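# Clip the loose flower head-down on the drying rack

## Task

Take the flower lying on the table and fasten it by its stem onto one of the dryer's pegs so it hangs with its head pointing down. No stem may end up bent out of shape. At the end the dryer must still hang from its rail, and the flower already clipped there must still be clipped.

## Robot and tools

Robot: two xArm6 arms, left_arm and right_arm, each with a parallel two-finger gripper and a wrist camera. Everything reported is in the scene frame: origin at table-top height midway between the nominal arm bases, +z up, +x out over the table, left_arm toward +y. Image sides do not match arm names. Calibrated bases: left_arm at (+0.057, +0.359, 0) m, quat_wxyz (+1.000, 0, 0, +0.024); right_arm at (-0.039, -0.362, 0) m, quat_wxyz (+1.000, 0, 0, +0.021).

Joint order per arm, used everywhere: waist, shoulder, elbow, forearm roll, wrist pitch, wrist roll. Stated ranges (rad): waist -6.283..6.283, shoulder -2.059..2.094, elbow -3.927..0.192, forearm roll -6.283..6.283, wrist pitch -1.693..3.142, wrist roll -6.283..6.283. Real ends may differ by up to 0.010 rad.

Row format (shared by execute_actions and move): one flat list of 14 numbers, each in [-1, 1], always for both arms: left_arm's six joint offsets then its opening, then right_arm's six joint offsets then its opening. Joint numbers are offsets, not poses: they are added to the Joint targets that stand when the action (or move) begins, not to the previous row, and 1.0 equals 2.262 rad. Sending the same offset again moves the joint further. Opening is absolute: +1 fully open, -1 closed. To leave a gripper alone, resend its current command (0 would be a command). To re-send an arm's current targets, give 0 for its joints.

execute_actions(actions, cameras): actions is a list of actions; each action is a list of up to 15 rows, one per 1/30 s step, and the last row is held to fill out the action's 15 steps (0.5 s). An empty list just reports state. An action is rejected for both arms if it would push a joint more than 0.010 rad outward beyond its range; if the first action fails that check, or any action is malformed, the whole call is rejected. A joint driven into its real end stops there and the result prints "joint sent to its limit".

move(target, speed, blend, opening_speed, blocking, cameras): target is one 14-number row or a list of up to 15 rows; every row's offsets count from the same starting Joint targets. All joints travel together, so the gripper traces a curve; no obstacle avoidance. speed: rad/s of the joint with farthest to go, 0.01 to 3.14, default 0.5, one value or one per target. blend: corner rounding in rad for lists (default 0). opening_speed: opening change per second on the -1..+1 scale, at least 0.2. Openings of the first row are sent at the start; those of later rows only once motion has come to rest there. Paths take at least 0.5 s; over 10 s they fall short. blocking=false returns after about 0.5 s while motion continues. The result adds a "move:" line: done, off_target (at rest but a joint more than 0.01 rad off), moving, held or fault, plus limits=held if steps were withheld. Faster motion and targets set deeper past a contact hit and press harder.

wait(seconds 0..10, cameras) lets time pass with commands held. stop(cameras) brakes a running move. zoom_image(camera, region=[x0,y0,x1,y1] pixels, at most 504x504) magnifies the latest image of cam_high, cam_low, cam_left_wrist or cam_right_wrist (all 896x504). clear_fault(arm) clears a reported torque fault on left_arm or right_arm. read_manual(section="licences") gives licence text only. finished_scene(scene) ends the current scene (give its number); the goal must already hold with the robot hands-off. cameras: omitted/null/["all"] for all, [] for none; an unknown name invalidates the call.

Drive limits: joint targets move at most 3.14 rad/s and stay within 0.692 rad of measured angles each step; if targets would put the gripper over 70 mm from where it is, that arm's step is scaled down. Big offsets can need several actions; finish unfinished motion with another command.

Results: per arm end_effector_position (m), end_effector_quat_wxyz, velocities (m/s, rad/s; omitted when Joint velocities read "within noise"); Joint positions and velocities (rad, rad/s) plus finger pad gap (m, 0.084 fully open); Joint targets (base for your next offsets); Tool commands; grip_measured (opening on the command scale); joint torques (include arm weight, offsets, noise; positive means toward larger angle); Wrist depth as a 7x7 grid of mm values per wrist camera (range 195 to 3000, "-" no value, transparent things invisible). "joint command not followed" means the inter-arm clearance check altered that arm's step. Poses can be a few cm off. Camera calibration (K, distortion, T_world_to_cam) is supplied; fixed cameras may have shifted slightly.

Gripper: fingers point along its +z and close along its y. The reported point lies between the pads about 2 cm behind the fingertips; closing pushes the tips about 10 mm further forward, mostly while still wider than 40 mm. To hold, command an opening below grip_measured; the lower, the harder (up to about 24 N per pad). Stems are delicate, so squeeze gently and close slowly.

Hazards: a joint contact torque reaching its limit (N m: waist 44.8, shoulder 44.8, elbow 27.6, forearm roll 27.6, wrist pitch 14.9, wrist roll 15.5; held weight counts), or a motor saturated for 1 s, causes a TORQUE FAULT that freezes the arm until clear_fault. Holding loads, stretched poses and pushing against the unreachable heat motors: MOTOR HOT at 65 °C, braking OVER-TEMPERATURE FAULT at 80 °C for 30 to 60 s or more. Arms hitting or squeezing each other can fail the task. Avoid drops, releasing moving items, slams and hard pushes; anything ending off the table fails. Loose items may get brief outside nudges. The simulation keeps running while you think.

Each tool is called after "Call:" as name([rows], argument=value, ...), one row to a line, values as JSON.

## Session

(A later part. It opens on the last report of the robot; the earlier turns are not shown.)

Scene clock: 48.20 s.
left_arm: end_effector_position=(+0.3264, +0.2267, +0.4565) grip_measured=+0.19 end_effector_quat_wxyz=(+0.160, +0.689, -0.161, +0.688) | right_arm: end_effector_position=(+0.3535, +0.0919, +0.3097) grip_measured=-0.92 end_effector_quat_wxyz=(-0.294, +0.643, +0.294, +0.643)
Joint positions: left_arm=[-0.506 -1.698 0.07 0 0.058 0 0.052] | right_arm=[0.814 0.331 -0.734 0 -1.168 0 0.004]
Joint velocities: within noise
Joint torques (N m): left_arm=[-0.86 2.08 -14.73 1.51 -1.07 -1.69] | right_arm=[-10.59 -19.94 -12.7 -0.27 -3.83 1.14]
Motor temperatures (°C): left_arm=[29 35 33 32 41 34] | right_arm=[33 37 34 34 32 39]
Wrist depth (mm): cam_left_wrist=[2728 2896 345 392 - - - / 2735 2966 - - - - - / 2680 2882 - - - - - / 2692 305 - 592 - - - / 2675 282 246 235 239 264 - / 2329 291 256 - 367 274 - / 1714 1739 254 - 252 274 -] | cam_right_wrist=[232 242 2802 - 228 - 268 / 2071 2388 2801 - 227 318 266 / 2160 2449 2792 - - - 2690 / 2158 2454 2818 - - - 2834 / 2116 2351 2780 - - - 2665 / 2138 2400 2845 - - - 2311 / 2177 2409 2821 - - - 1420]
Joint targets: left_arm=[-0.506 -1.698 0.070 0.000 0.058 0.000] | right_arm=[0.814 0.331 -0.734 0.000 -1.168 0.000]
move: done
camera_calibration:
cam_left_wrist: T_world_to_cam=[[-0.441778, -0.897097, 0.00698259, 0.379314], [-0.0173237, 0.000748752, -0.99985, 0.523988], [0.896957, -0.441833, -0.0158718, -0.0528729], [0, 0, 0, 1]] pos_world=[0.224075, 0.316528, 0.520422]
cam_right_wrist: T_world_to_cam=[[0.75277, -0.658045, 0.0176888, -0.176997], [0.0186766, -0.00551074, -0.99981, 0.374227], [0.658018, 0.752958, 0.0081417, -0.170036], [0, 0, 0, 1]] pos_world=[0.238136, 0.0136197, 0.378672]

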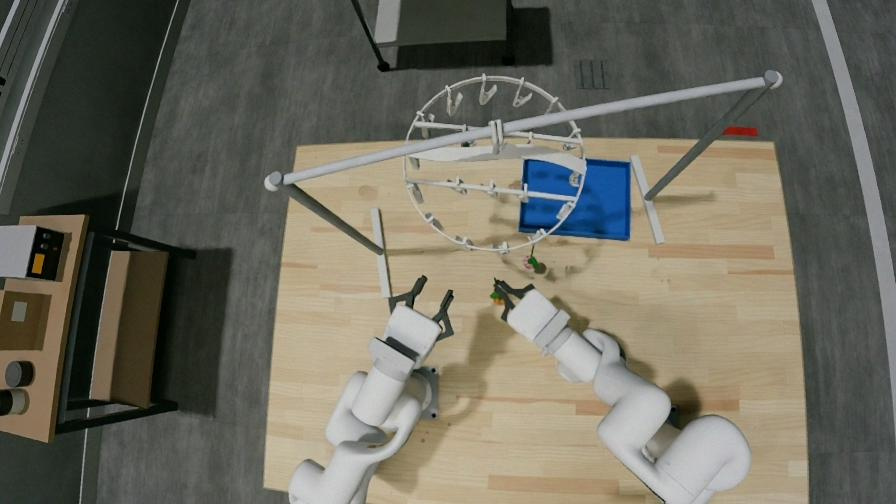

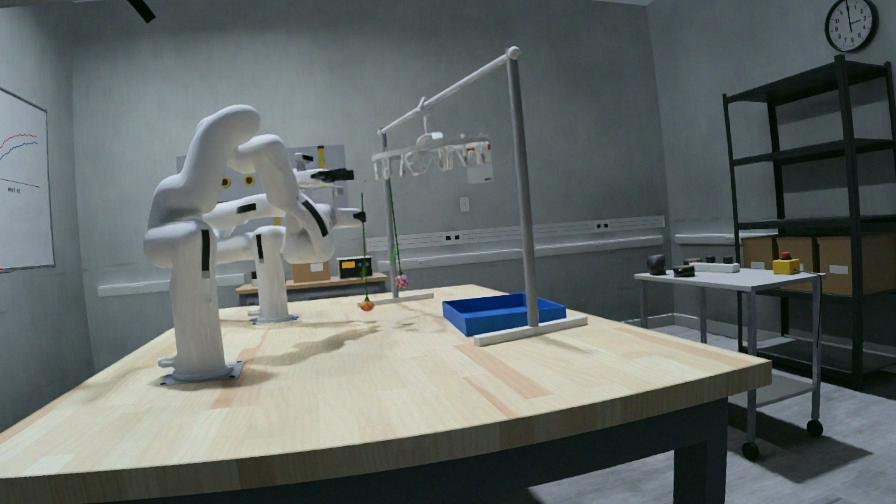

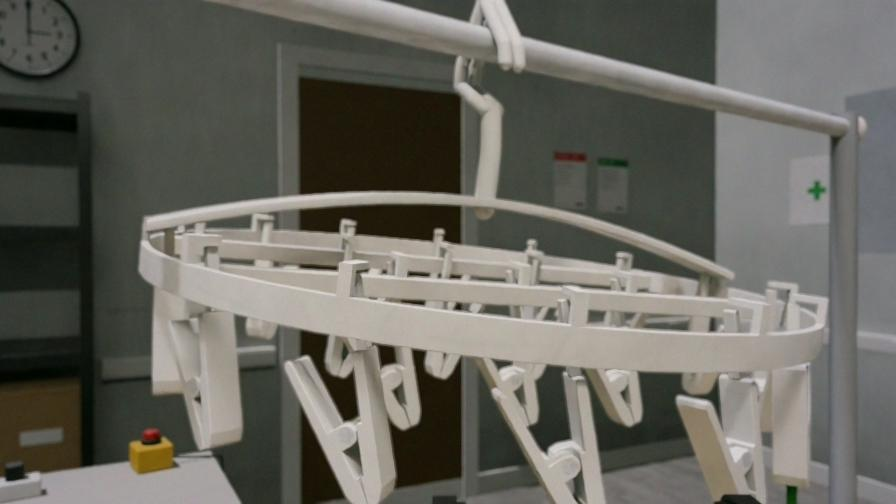

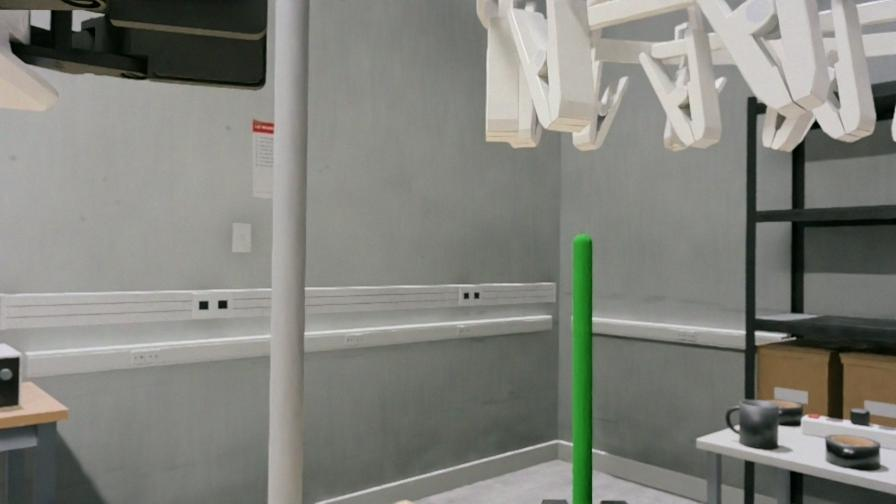

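Call:
move([
  [0,0.2719,-0.0638,0,-0.2084,0,0.2,0,0,0,0,0,0,-1],
  [0,0.3802,-0.1105,0,-0.2701,0,0.2,0,0,0,0,0,0,-1],
], speed=[0.3,0.12])

Call:
zoom_image(camera="cam_right_wrist", region=[350, 0, 700, 270])

Call:
zoom_image(camera="cam_high", region=[380, 180, 580, 320])

Scene clock: 54.30 s.
left_arm: end_effector_position=(+0.4230, +0.1790, +0.4589) grip_measured=+0.19 end_effector_quat_wxyz=(+0.160, +0.689, -0.161, +0.688) | right_arm: end_effector_position=(+0.3535, +0.0918, +0.3097) grip_measured=-0.92 end_effector_quat_wxyz=(-0.294, +0.643, +0.294, +0.643)
Joint positions: left_arm=[-0.506 -0.838 -0.18 0 -0.553 0 0.052] | right_arm=[0.814 0.331 -0.734 0 -1.168 0 0.004]
Joint velocities: within noise
Joint torques (N m): left_arm=[-3.44 2.18 -16.34 0.54 -2.66 -1.46] | right_arm=[-7.81 -22.17 -15.64 -0.22 -2.87 1.01]
Motor temperatures (°C): left_arm=[29 35 33 32 41 34] | right_arm=[33 37 34 34 32 39]
Wrist depth (mm): cam_left_wrist=[2612 2861 - - 341 - - / 2567 2864 - - - - - / 2564 2844 2911 - - - - / 300 322 467 483 464 - - / - - 439 229 253 275 330 / - - - - 364 423 - / 2242 - - - - - -] | cam_right_wrist=[- - - 203 214 - 268 / 221 230 226 268 227 319 267 / 2165 2405 2791 - - - 2705 / 2140 2450 2736 - - - 2771 / 2115 2358 2733 - - - 2710 / 2188 2409 2756 - - - 2318 / 2127 2422 2862 - - - 1403]
Joint targets: left_arm=[-0.506 -0.838 -0.180 0.000 -0.553 0.000] | right_arm=[0.814 0.331 -0.734 0.000 -1.168 0.000]
move: done
camera_calibration:
cam_left_wrist: T_world_to_cam=[[-0.441784, -0.897094, 0.0069881, 0.37918], [-0.0165188, 0.000346242, -0.999863, 0.527854], [0.896969, -0.441839, -0.0149719, -0.161034], [0, 0, 0, 1]] pos_world=[0.320678, 0.268826, 0.522721]
cam_right_wrist: T_world_to_cam=[[0.752769, -0.658047, 0.017698, -0.176925], [0.0187492, -0.00544153, -0.999809, 0.37421], [0.658018, 0.752957, 0.00824162, -0.170007], [0, 0, 0, 1]] pos_world=[0.238035, 0.0136196, 0.378671]

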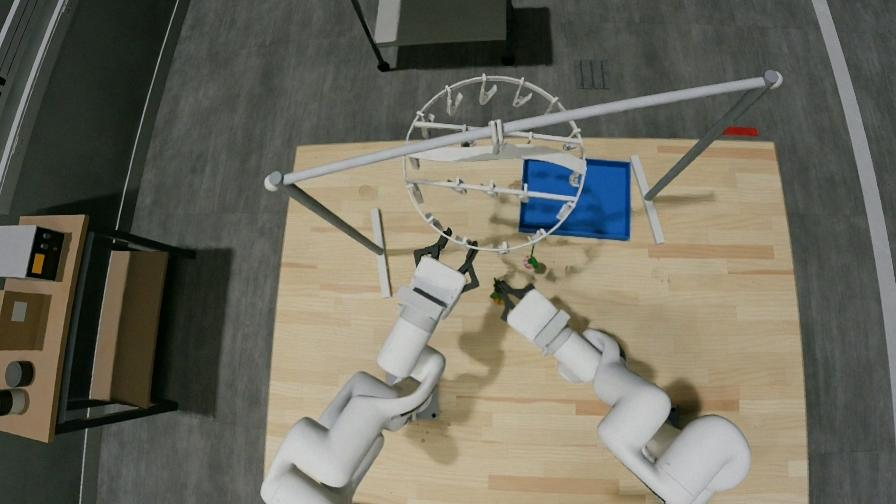

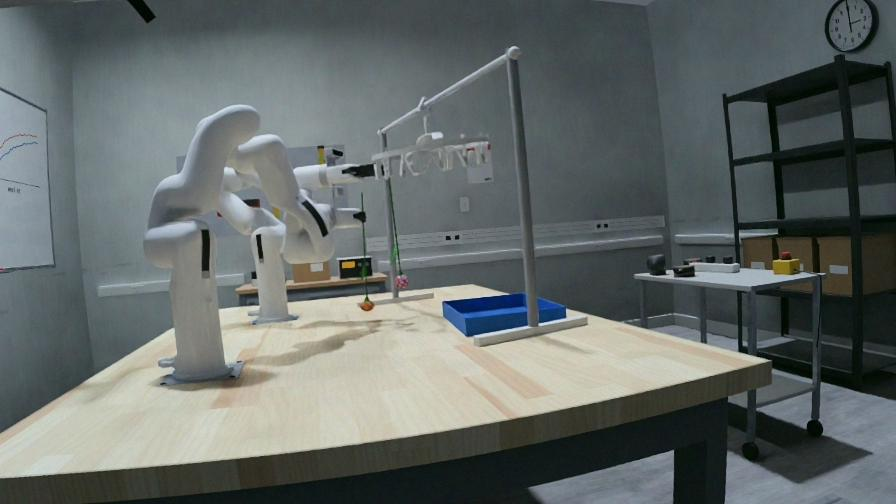

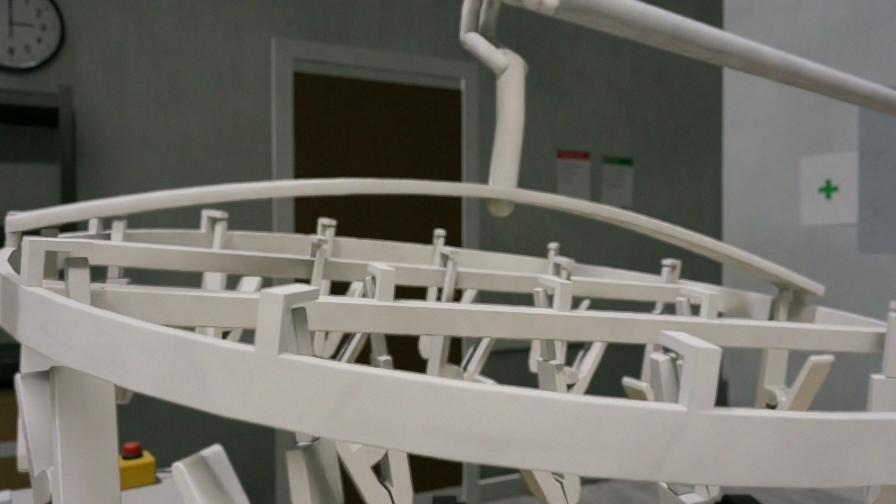

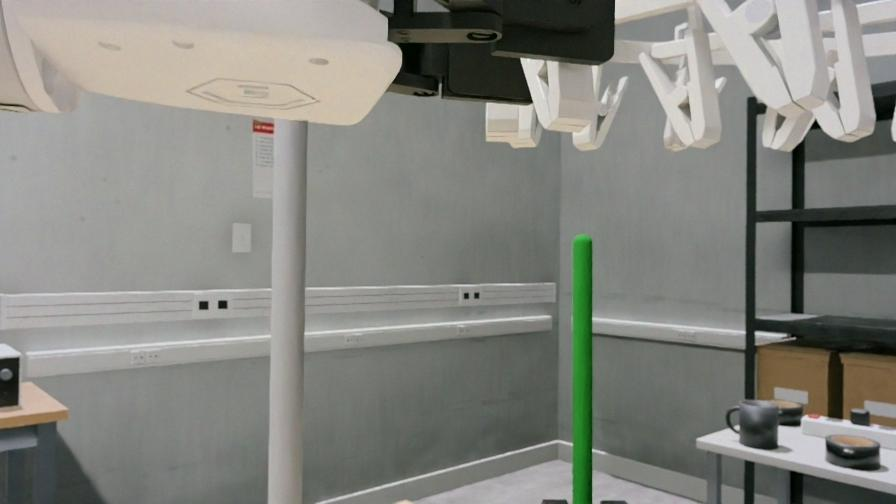

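Scaled by 1.440 from the camera's 896x504 image, which has a finer 1280x720 frame.

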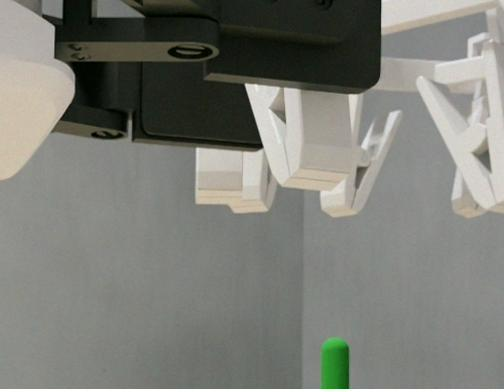

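Scaled by 2.520 from the camera's 896x504 image, which has a finer 1280x720 frame.

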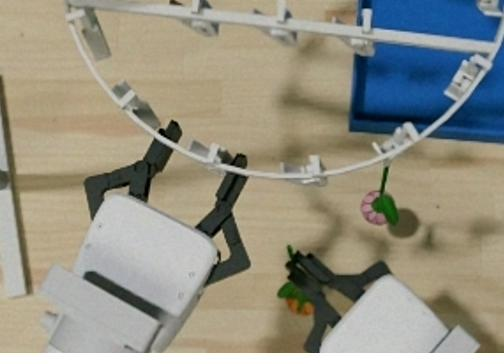

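Call:
move(target=[0,0,0,0,0,0,-0.55,0,0,0,0,0,0,-1], opening_speed=0.3)

Call:
zoom_image(camera="cam_right_wrist", region=[400, 0, 700, 270])

Call:
zoom_image(camera="cam_high", region=[380, 180, 580, 320])

Scene clock: 58.20 s.
left_arm: end_effector_position=(+0.4231, +0.1790, +0.4589) grip_measured=-0.53 end_effector_quat_wxyz=(+0.160, +0.689, -0.161, +0.688) | right_arm: end_effector_position=(+0.3535, +0.0918, +0.3097) grip_measured=-0.92 end_effector_quat_wxyz=(-0.294, +0.643, +0.294, +0.643)
Joint positions: left_arm=[-0.506 -0.838 -0.18 0 -0.553 0 0.021] | right_arm=[0.814 0.331 -0.734 0 -1.168 0 0.004]
Joint velocities: within noise
Joint torques (N m): left_arm=[-4.48 2.17 -13.78 0.13 -2.46 -1.09] | right_arm=[-5.66 -23.45 -15.14 -0.27 -2.21 0.94]
Motor temperatures (°C): left_arm=[29 35 33 32 41 34] | right_arm=[33 37 34 34 32 39]
Wrist depth (mm): cam_left_wrist=[2601 2849 - - 341 - - / 2598 2868 - - - - - / 2549 2789 2982 - - - - / 305 374 447 476 - - - / - - 222 235 253 274 348 / - - - - 367 424 369 / - - - - - - -] | cam_right_wrist=[- - - 216 225 - 287 / 221 230 226 252 238 - 268 / 2154 2420 2828 - - - 2652 / 2169 2402 2740 - - - 2691 / 2106 2408 2806 - - - 2676 / 2192 2441 2757 - - - 2282 / 2127 2389 2807 - - - 1406]
Joint targets: left_arm=[-0.506 -0.838 -0.180 0.000 -0.553 0.000] | right_arm=[0.814 0.331 -0.734 0.000 -1.168 0.000]
move: done
camera_calibration:
cam_left_wrist: T_world_to_cam=[[-0.441785, -0.897094, 0.00689921, 0.379227], [-0.0164781, 0.000425293, -0.999864, 0.52782], [0.89697, -0.441839, -0.0149703, -0.161035], [0, 0, 0, 1]] pos_world=[0.320678, 0.268826, 0.522721]
cam_right_wrist: T_world_to_cam=[[0.752769, -0.658047, 0.017698, -0.176925], [0.0187492, -0.00544153, -0.999809, 0.37421], [0.658018, 0.752957, 0.00824162, -0.170007], [0, 0, 0, 1]] pos_world=[0.238035, 0.0136196, 0.378671]

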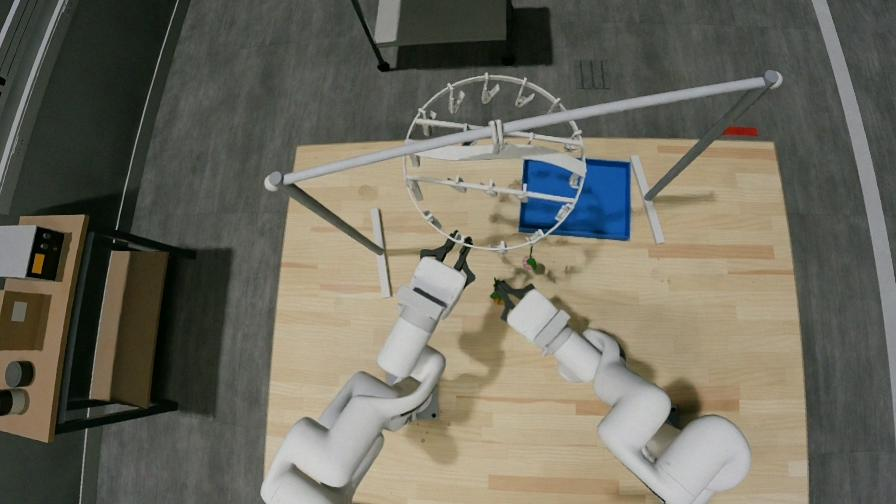

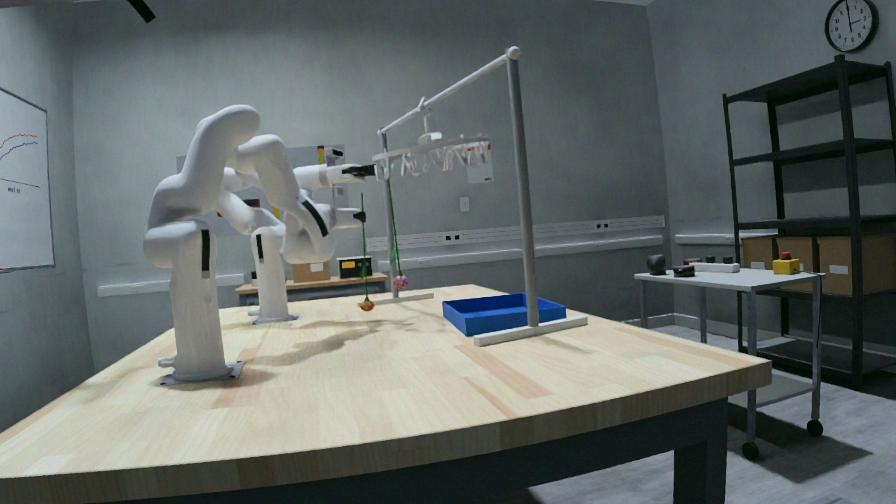

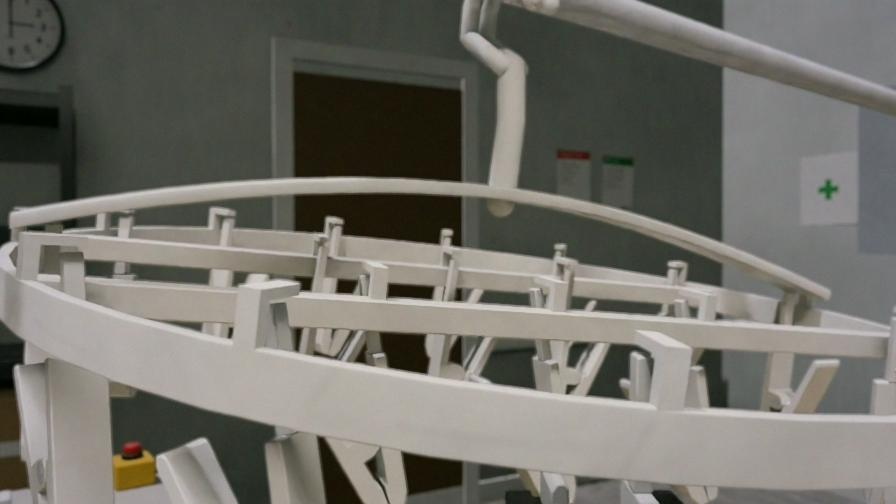

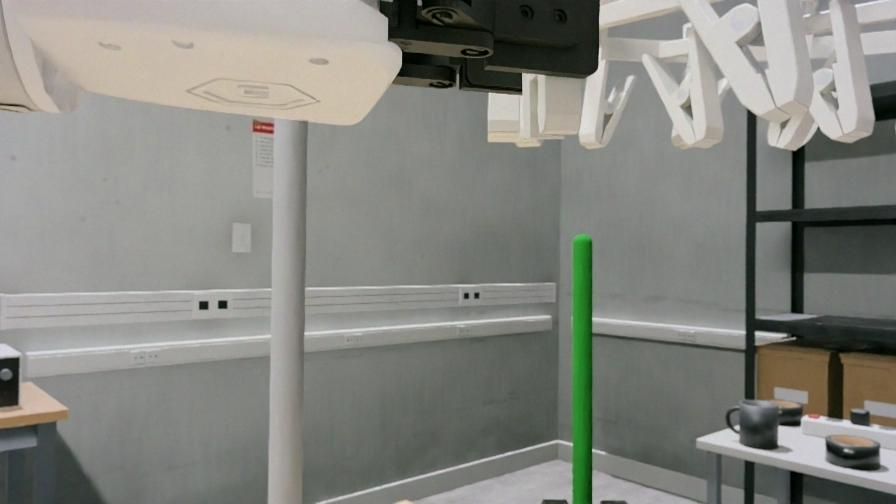

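Scaled by 1.680 from the camera's 896x504 image, which has a finer 1280x720 frame.

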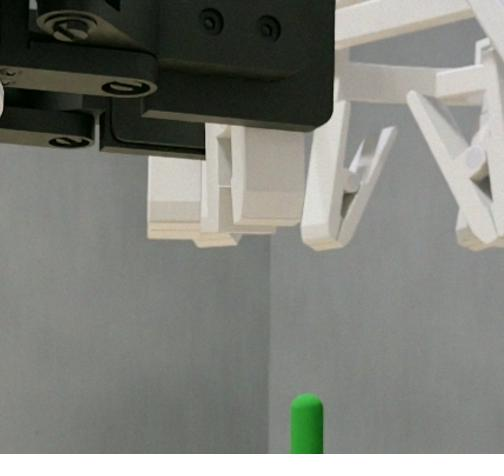

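Scaled by 2.520 from the camera's 896x504 image, which has a finer 1280x720 frame.

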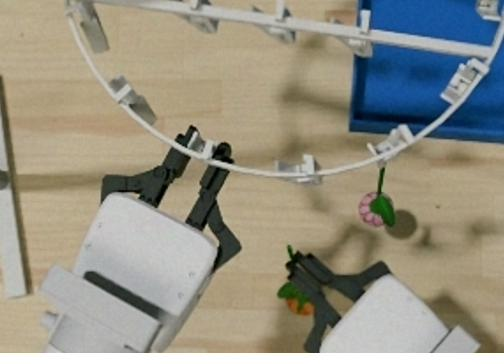

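Call:
move(target=[0,0,0,0,0,0,-0.7,-0.0051,0.1069,-0.1868,0,0.0799,0,-1], opening_speed=0.3, speed=0.2)

Call:
zoom_image(camera="cam_right_wrist", region=[450, 0, 750, 270])

Call:
zoom_image(camera="cam_low", region=[340, 110, 450, 220])

Scene clock: 63.87 s.
left_arm: end_effector_position=(+0.4231, +0.1790, +0.4589) grip_measured=-0.53 end_effector_quat_wxyz=(+0.160, +0.689, -0.161, +0.688) | right_arm: end_effector_position=(+0.4276, +0.1650, +0.3097) grip_measured=-0.92 end_effector_quat_wxyz=(-0.290, +0.645, +0.290, +0.645)
Joint positions: left_arm=[-0.506 -0.838 -0.18 0 -0.553 0 0.021] | right_arm=[0.803 0.573 -1.156 0 -0.987 0 0.004]
Joint velocities: within noise
Joint torques (N m): left_arm=[-5.05 1.65 -13.89 -0.59 -1.95 -1.11] | right_arm=[-10.8 -28.11 -19.21 -0.25 -1.4 0.91]
Motor temperatures (°C): left_arm=[29 35 33 32 41 34] | right_arm=[33 37 34 34 32 39]
Wrist depth (mm): cam_left_wrist=[2621 2858 - - 341 - - / 2655 2864 - - - - - / 2563 2840 - - - - - / 305 374 446 475 - - - / - - 223 238 253 274 348 / - - - - 366 423 370 / 2255 - - - - - -] | cam_right_wrist=[2097 2477 2843 - 325 - 218 / 2111 2375 2758 - - - 2507 / 2105 2354 2772 - - - 2668 / 2083 405 2735 - - - 2680 / 2100 403 2746 - - - 2562 / 2063 401 2701 - - - 2271 / 2093 2329 2746 - - - 1390]
Joint targets: left_arm=[-0.506 -0.838 -0.180 0.000 -0.553 0.000] | right_arm=[0.803 0.573 -1.156 0.000 -0.987 0.000]
move: done
camera_calibration:
cam_left_wrist: T_world_to_cam=[[-0.441785, -0.897094, 0.00689921, 0.379227], [-0.0164781, 0.000425293, -0.999864, 0.52782], [0.89697, -0.441839, -0.0149703, -0.161035], [0, 0, 0, 1]] pos_world=[0.320678, 0.268826, 0.522721]
cam_right_wrist: T_world_to_cam=[[0.745121, -0.666693, 0.0177552, -0.179971], [0.0187273, -0.0056963, -0.999808, 0.37327], [0.666666, 0.745311, 0.00824094, -0.276322], [0, 0, 0, 1]] pos_world=[0.311324, 0.0880863, 0.378671]

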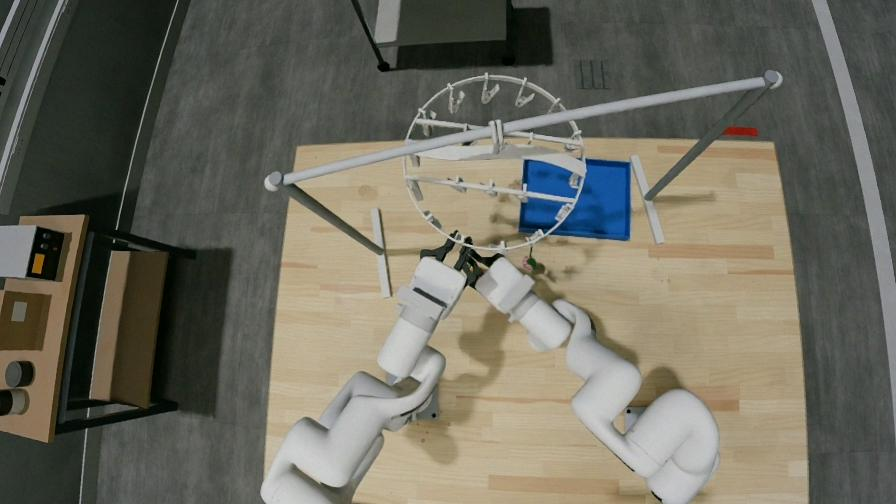

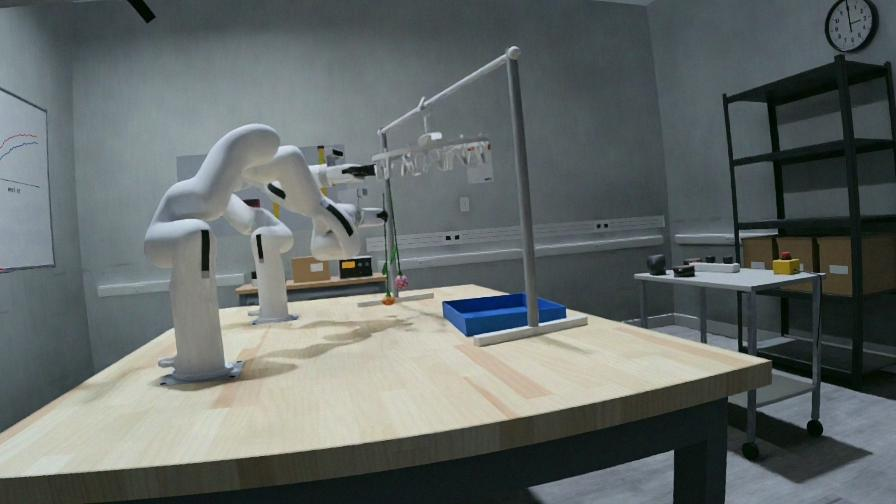

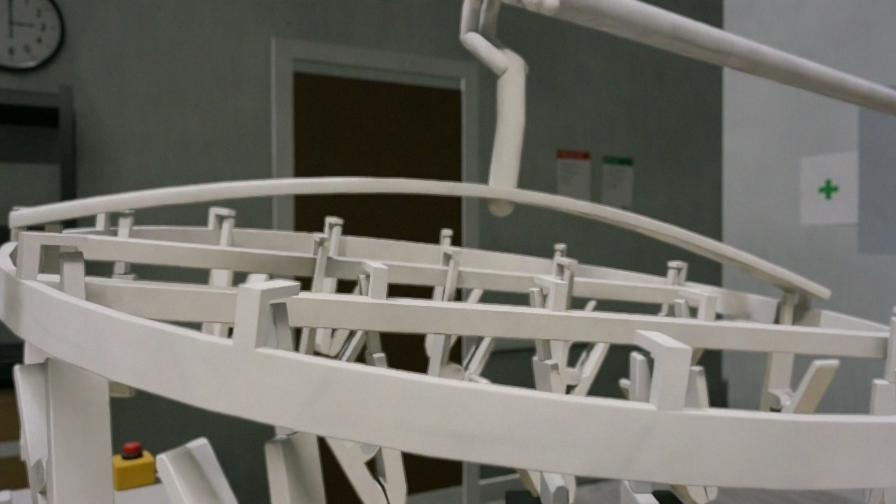

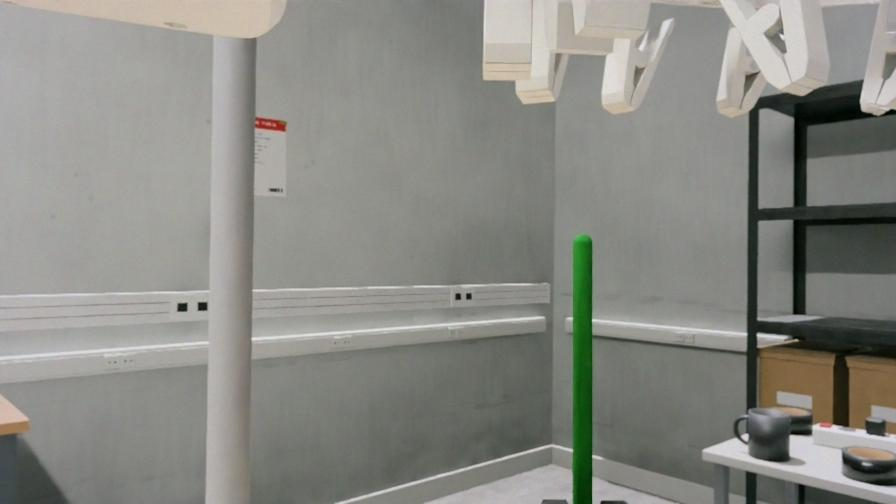

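Scaled by 1.680 from the camera's 896x504 image, which has a finer 1280x720 frame.

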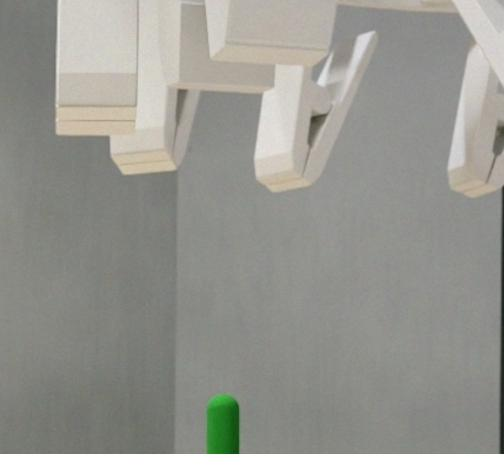

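Scaled by 4.582 from the camera's 896x504 image, which has a finer 1280x720 frame.

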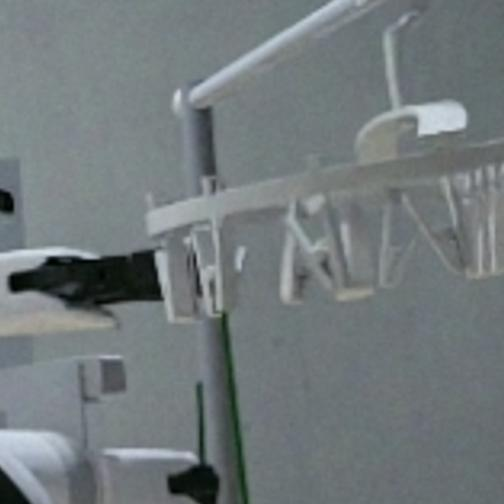

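Call:
move(target=[0,0,0,0,0,0,-0.7,0,-0.0317,0.0121,0,0.0196,0,-1], speed=0.15, cameras=["cam_right_wrist","cam_low","cam_high"])

Call:
zoom_image(camera="cam_right_wrist", region=[480, 60, 700, 260])

Call:
zoom_image(camera="cam_low", region=[365, 140, 415, 220])

Call:
zoom_image(camera="cam_high", region=[430, 210, 530, 290])

Scene clock: 69.73 s.
left_arm: end_effector_position=(+0.4231, +0.1790, +0.4589) grip_measured=-0.53 end_effector_quat_wxyz=(+0.160, +0.689, -0.161, +0.688) | right_arm: end_effector_position=(+0.4243, +0.1613, +0.3348) grip_measured=-0.92 end_effector_quat_wxyz=(-0.290, +0.645, +0.290, +0.645)
Joint positions: left_arm=[-0.506 -0.838 -0.18 0 -0.553 0 0.021] | right_arm=[0.803 0.502 -1.129 0 -0.943 0 0.004]
Joint velocities: within noise
Joint torques (N m): left_arm=[-4.76 0.77 -14.13 -1.49 -1.33 -0.92] | right_arm=[-8.39 -47.34 -15.44 -0.23 -1.17 0.65]
Motor temperatures (°C): left_arm=[29 34 33 32 41 34] | right_arm=[33 37 34 34 32 39]
Wrist depth (mm): cam_left_wrist=[2657 2810 - - 340 - - / 2580 2884 - - - - - / 2560 2854 2985 - - - - / 304 374 447 475 - - - / - - 223 238 253 274 348 / - - - - 366 424 369 / 2253 - - - - - -] | cam_right_wrist=[- - - - - - 373 / - - - - - - - / 2093 2351 2712 - - - 2597 / 2085 2407 2757 - - - 2667 / 2087 2361 2703 - - - 2578 / 2104 410 2673 - - - 2313 / 2098 407 2798 - - - 1402]
Joint targets: left_arm=[-0.506 -0.838 -0.180 0.000 -0.553 0.000] | right_arm=[0.803 0.502 -1.129 0.000 -0.943 0.000]
move: done
camera_calibration:
cam_right_wrist: T_world_to_cam=[[0.745027, -0.666798, 0.0177535, -0.180386], [0.0187253, -0.00569771, -0.999808, 0.398407], [0.666771, 0.745217, 0.00824103, -0.271596], [0, 0, 0, 1]] pos_world=[0.308024, 0.0843871, 0.403771]
Images, in order (width x height): cam_high 896x504, cam_low 896x504, cam_right_wrist 896x504.

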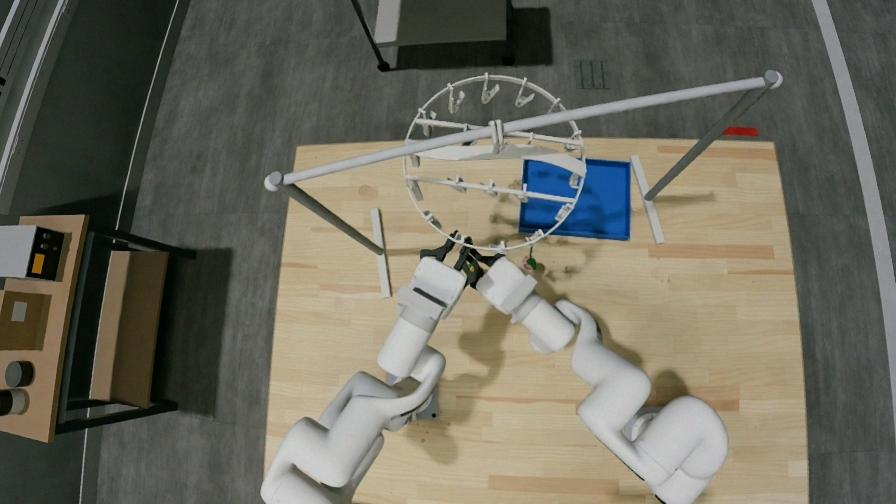

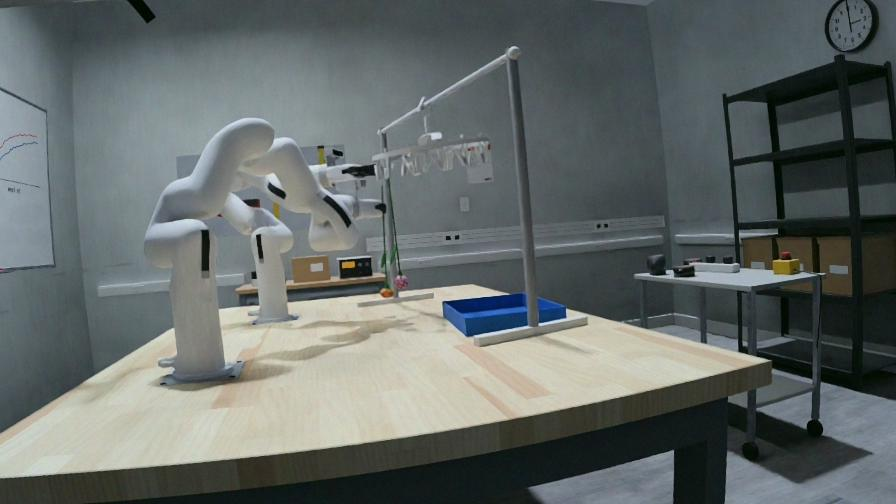

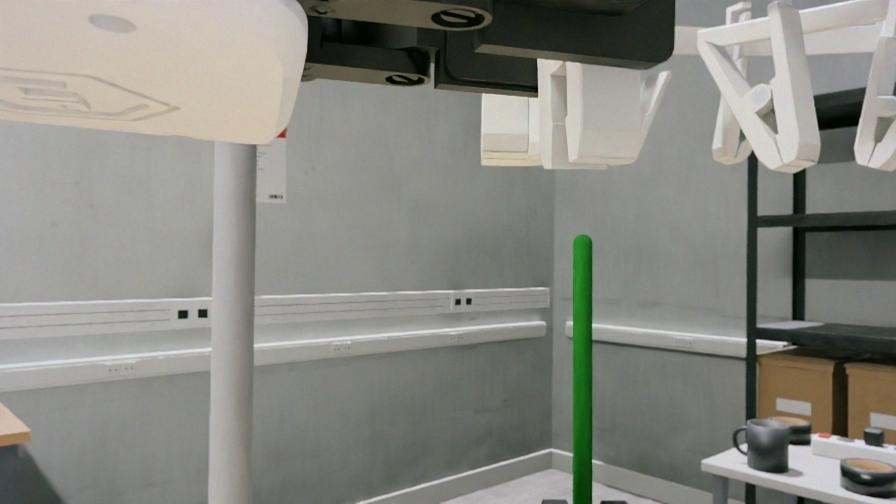

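Scaled by 2.291 from the camera's 896x504 image, which has a finer 1280x720 frame.

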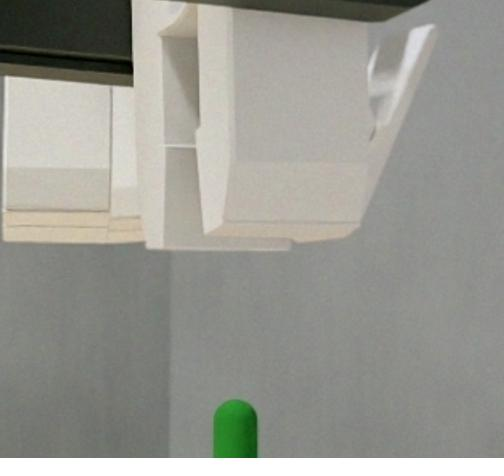

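Scaled by 6.300 from the camera's 896x504 image, which has a finer 1280x720 frame.

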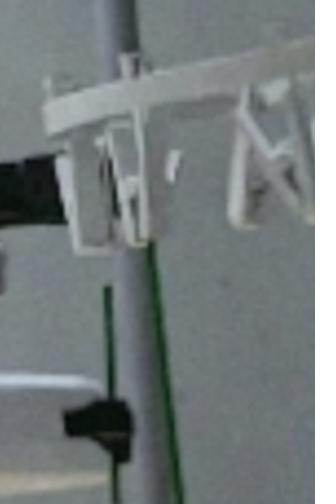

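Scaled by 5.040 from the camera's 896x504 image, which has a finer 1280x720 frame.

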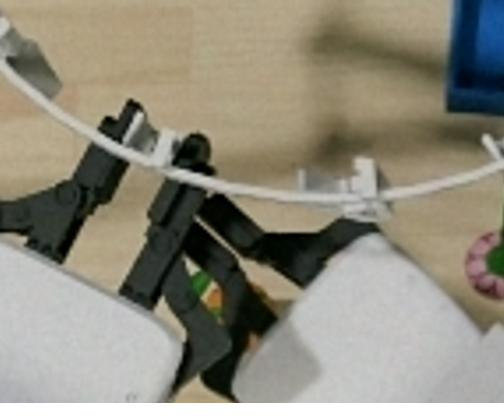

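Call:
move(target=[0,0,0,0,0,0,-0.7,-0.0009,-0.0093,-0.0119,0,0.0212,0,-1], speed=0.06, cameras=["cam_right_wrist","cam_low"])

Call:
zoom_image(camera="cam_right_wrist", region=[480, 100, 700, 300])

Call:
zoom_image(camera="cam_low", region=[365, 140, 415, 220])

Scene clock: 75.77 s.
left_arm: end_effector_position=(+0.4231, +0.1790, +0.4589) grip_measured=-0.53 end_effector_quat_wxyz=(+0.160, +0.689, -0.161, +0.688) | right_arm: end_effector_position=(+0.4294, +0.1648, +0.3515) grip_measured=-0.92 end_effector_quat_wxyz=(-0.289, +0.645, +0.290, +0.645)
Joint positions: left_arm=[-0.506 -0.838 -0.18 0 -0.553 0 0.021] | right_arm=[0.801 0.481 -1.156 0 -0.895 0 0.004]
Joint velocities: within noise
Joint torques (N m): left_arm=[-5.29 -0.01 -14.55 -1.73 -1 -0.71] | right_arm=[-10.21 -48.37 -20.4 -0.37 -1.44 0.49]
Motor temperatures (°C): left_arm=[29 34 33 32 41 34] | right_arm=[33 37 34 34 32 39]
Wrist depth (mm): cam_left_wrist=[2618 2845 2988 - 340 - - / 2578 2883 - - - - - / 2551 2821 2959 - - - - / 304 374 446 475 - - - / - - 222 238 253 274 348 / - - - - 365 424 369 / 2222 - - - - - -] | cam_right_wrist=[- - - - - - - / - - - - - - - / 2096 2296 - - - - - / 2096 2339 2826 - - - 2624 / 2089 2276 2719 - - - 2532 / 2089 2274 2743 - - - 2408 / 2119 2278 2761 - - - 1398]
Joint targets: left_arm=[-0.506 -0.838 -0.180 0.000 -0.553 0.000] | right_arm=[0.801 0.480 -1.156 0.000 -0.895 0.000]
move: done
camera_calibration:
cam_right_wrist: T_world_to_cam=[[0.743701, -0.668275, 0.0177962, -0.181263], [0.0187451, -0.00576416, -0.999808, 0.415032], [0.668249, 0.743892, 0.00824009, -0.278185], [0, 0, 0, 1]] pos_world=[0.312922, 0.0881986, 0.420471]
Images, in order (width x height): cam_low 896x504, cam_right_wrist 896x504.

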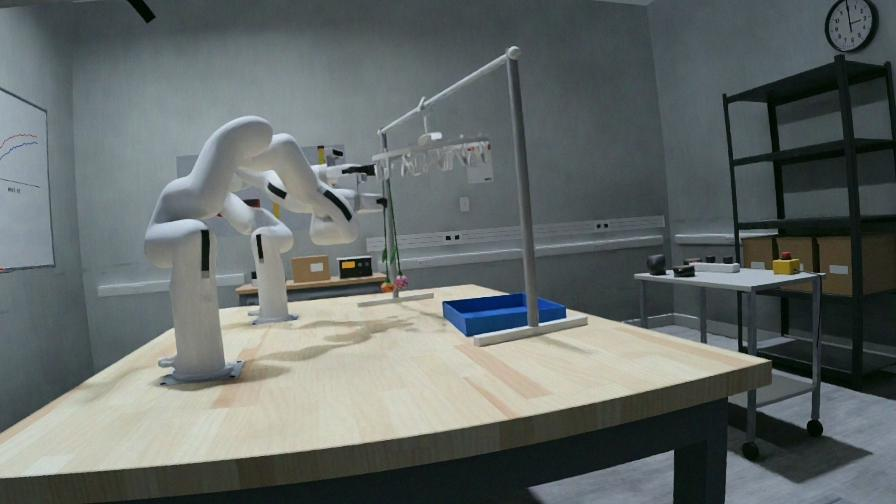

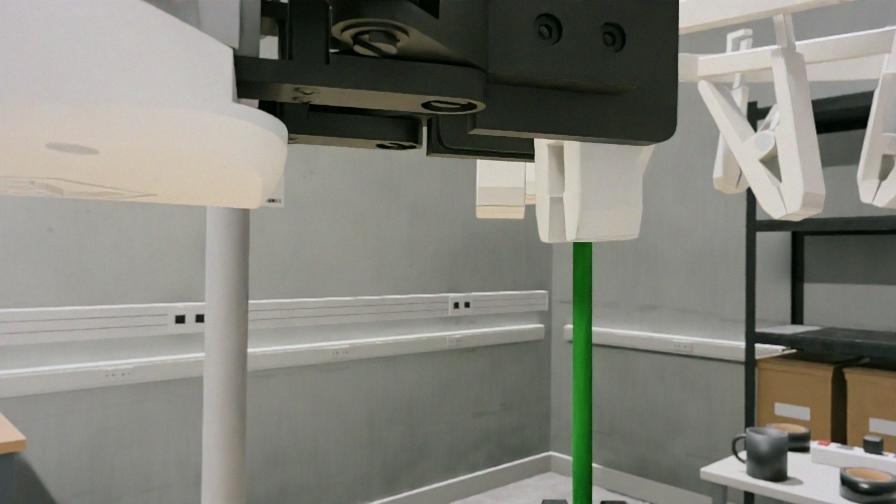

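Scaled by 2.291 from the camera's 896x504 image, which has a finer 1280x720 frame.

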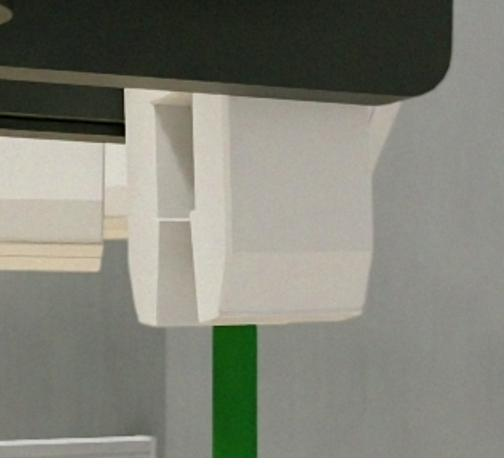

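Scaled by 6.300 from the camera's 896x504 image, which has a finer 1280x720 frame.

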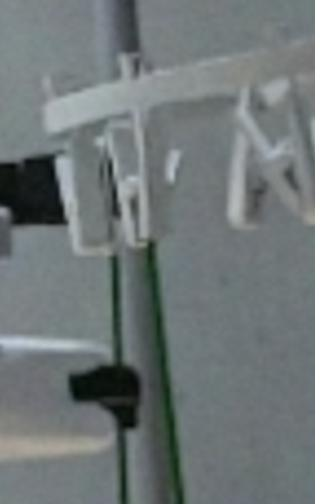

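Call:
move(target=[0,0,0,0,0,0,-0.7,0,-0.0115,-0.0007,0,0.0121,0,-1], speed=0.05, cameras=["cam_right_wrist","cam_left_wrist"])

Call:
zoom_image(camera="cam_right_wrist", region=[480, 140, 700, 340])

Scene clock: 77.77 s.
left_arm: end_effector_position=(+0.4231, +0.1790, +0.4589) grip_measured=-0.53 end_effector_quat_wxyz=(+0.160, +0.689, -0.161, +0.688) | right_arm: end_effector_position=(+0.4294, +0.1648, +0.3638) grip_measured=-0.92 end_effector_quat_wxyz=(-0.289, +0.645, +0.290, +0.645)
Joint positions: left_arm=[-0.506 -0.838 -0.18 0 -0.553 0 0.021] | right_arm=[0.801 0.455 -1.158 0 -0.868 0 0.004]
Joint velocities: within noise
Joint torques (N m): left_arm=[-3.96 0.4 -14.53 -2.13 -0.89 -0.62] | right_arm=[-9.59 -48.89 -21.02 -0.32 -1.75 0.48]
Motor temperatures (°C): left_arm=[29 34 33 32 41 34] | right_arm=[33 37 34 34 32 39]
Wrist depth (mm): cam_left_wrist=[2572 2907 2998 - 340 - - / 2606 2862 - - - - - / 2595 2771 2929 - - - - / 305 374 446 473 - - - / - - 222 238 253 274 349 / - - - - 366 424 369 / - - - - - - -] | cam_right_wrist=[- - - - - 246 - / - - - - - - 357 / - - - - - - - / 2094 2330 2762 - - - - / 2088 2269 2707 - - - 2604 / 2060 2284 2724 - - - 2301 / 2085 2351 2697 - - - 1453]
Joint targets: left_arm=[-0.506 -0.838 -0.180 0.000 -0.553 0.000] | right_arm=[0.801 0.454 -1.158 0.000 -0.867 0.000]
move: done
camera_calibration:
cam_left_wrist: T_world_to_cam=[[-0.441785, -0.897094, 0.00689921, 0.379227], [-0.0164781, 0.000425293, -0.999864, 0.52782], [0.89697, -0.441839, -0.0149703, -0.161035], [0, 0, 0, 1]] pos_world=[0.320678, 0.268826, 0.522721]
cam_right_wrist: T_world_to_cam=[[0.743699, -0.668278, 0.0178106, -0.181487], [0.0188894, -0.00562514, -0.999806, 0.427271], [0.668248, 0.743891, 0.00843995, -0.278372], [0, 0, 0, 1]] pos_world=[0.312922, 0.0881984, 0.43277]
Images, in order (width x height): cam_left_wrist 896x504, cam_right_wrist 896x504.

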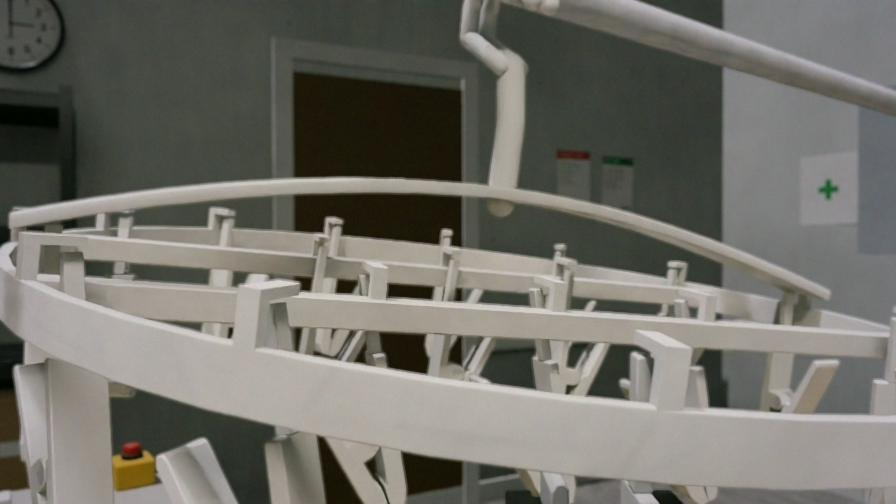

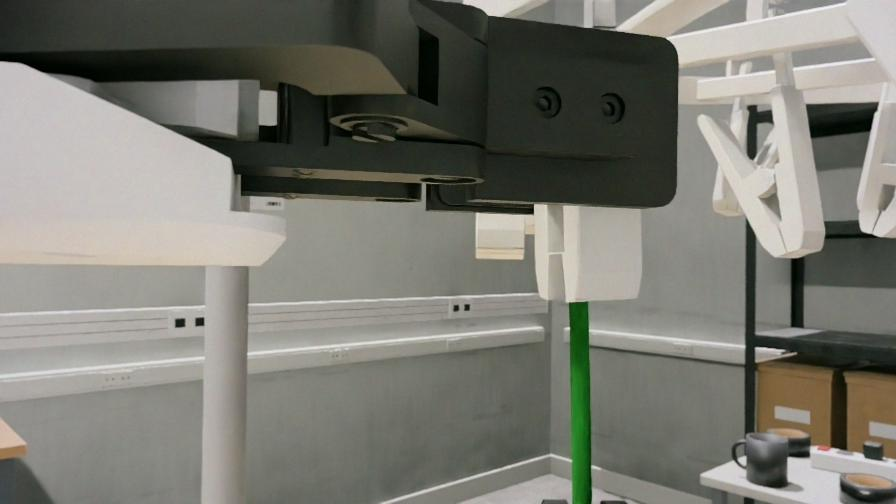

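Scaled by 2.291 from the camera's 896x504 image, which has a finer 1280x720 frame.

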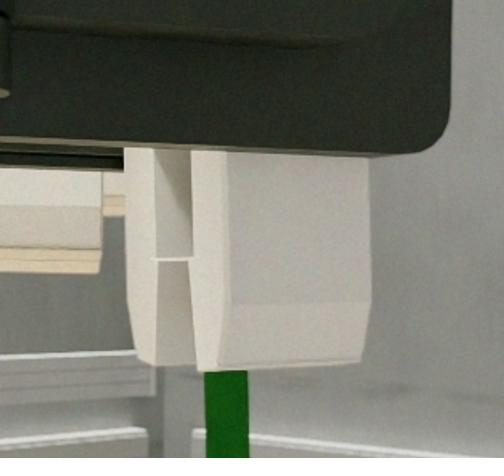

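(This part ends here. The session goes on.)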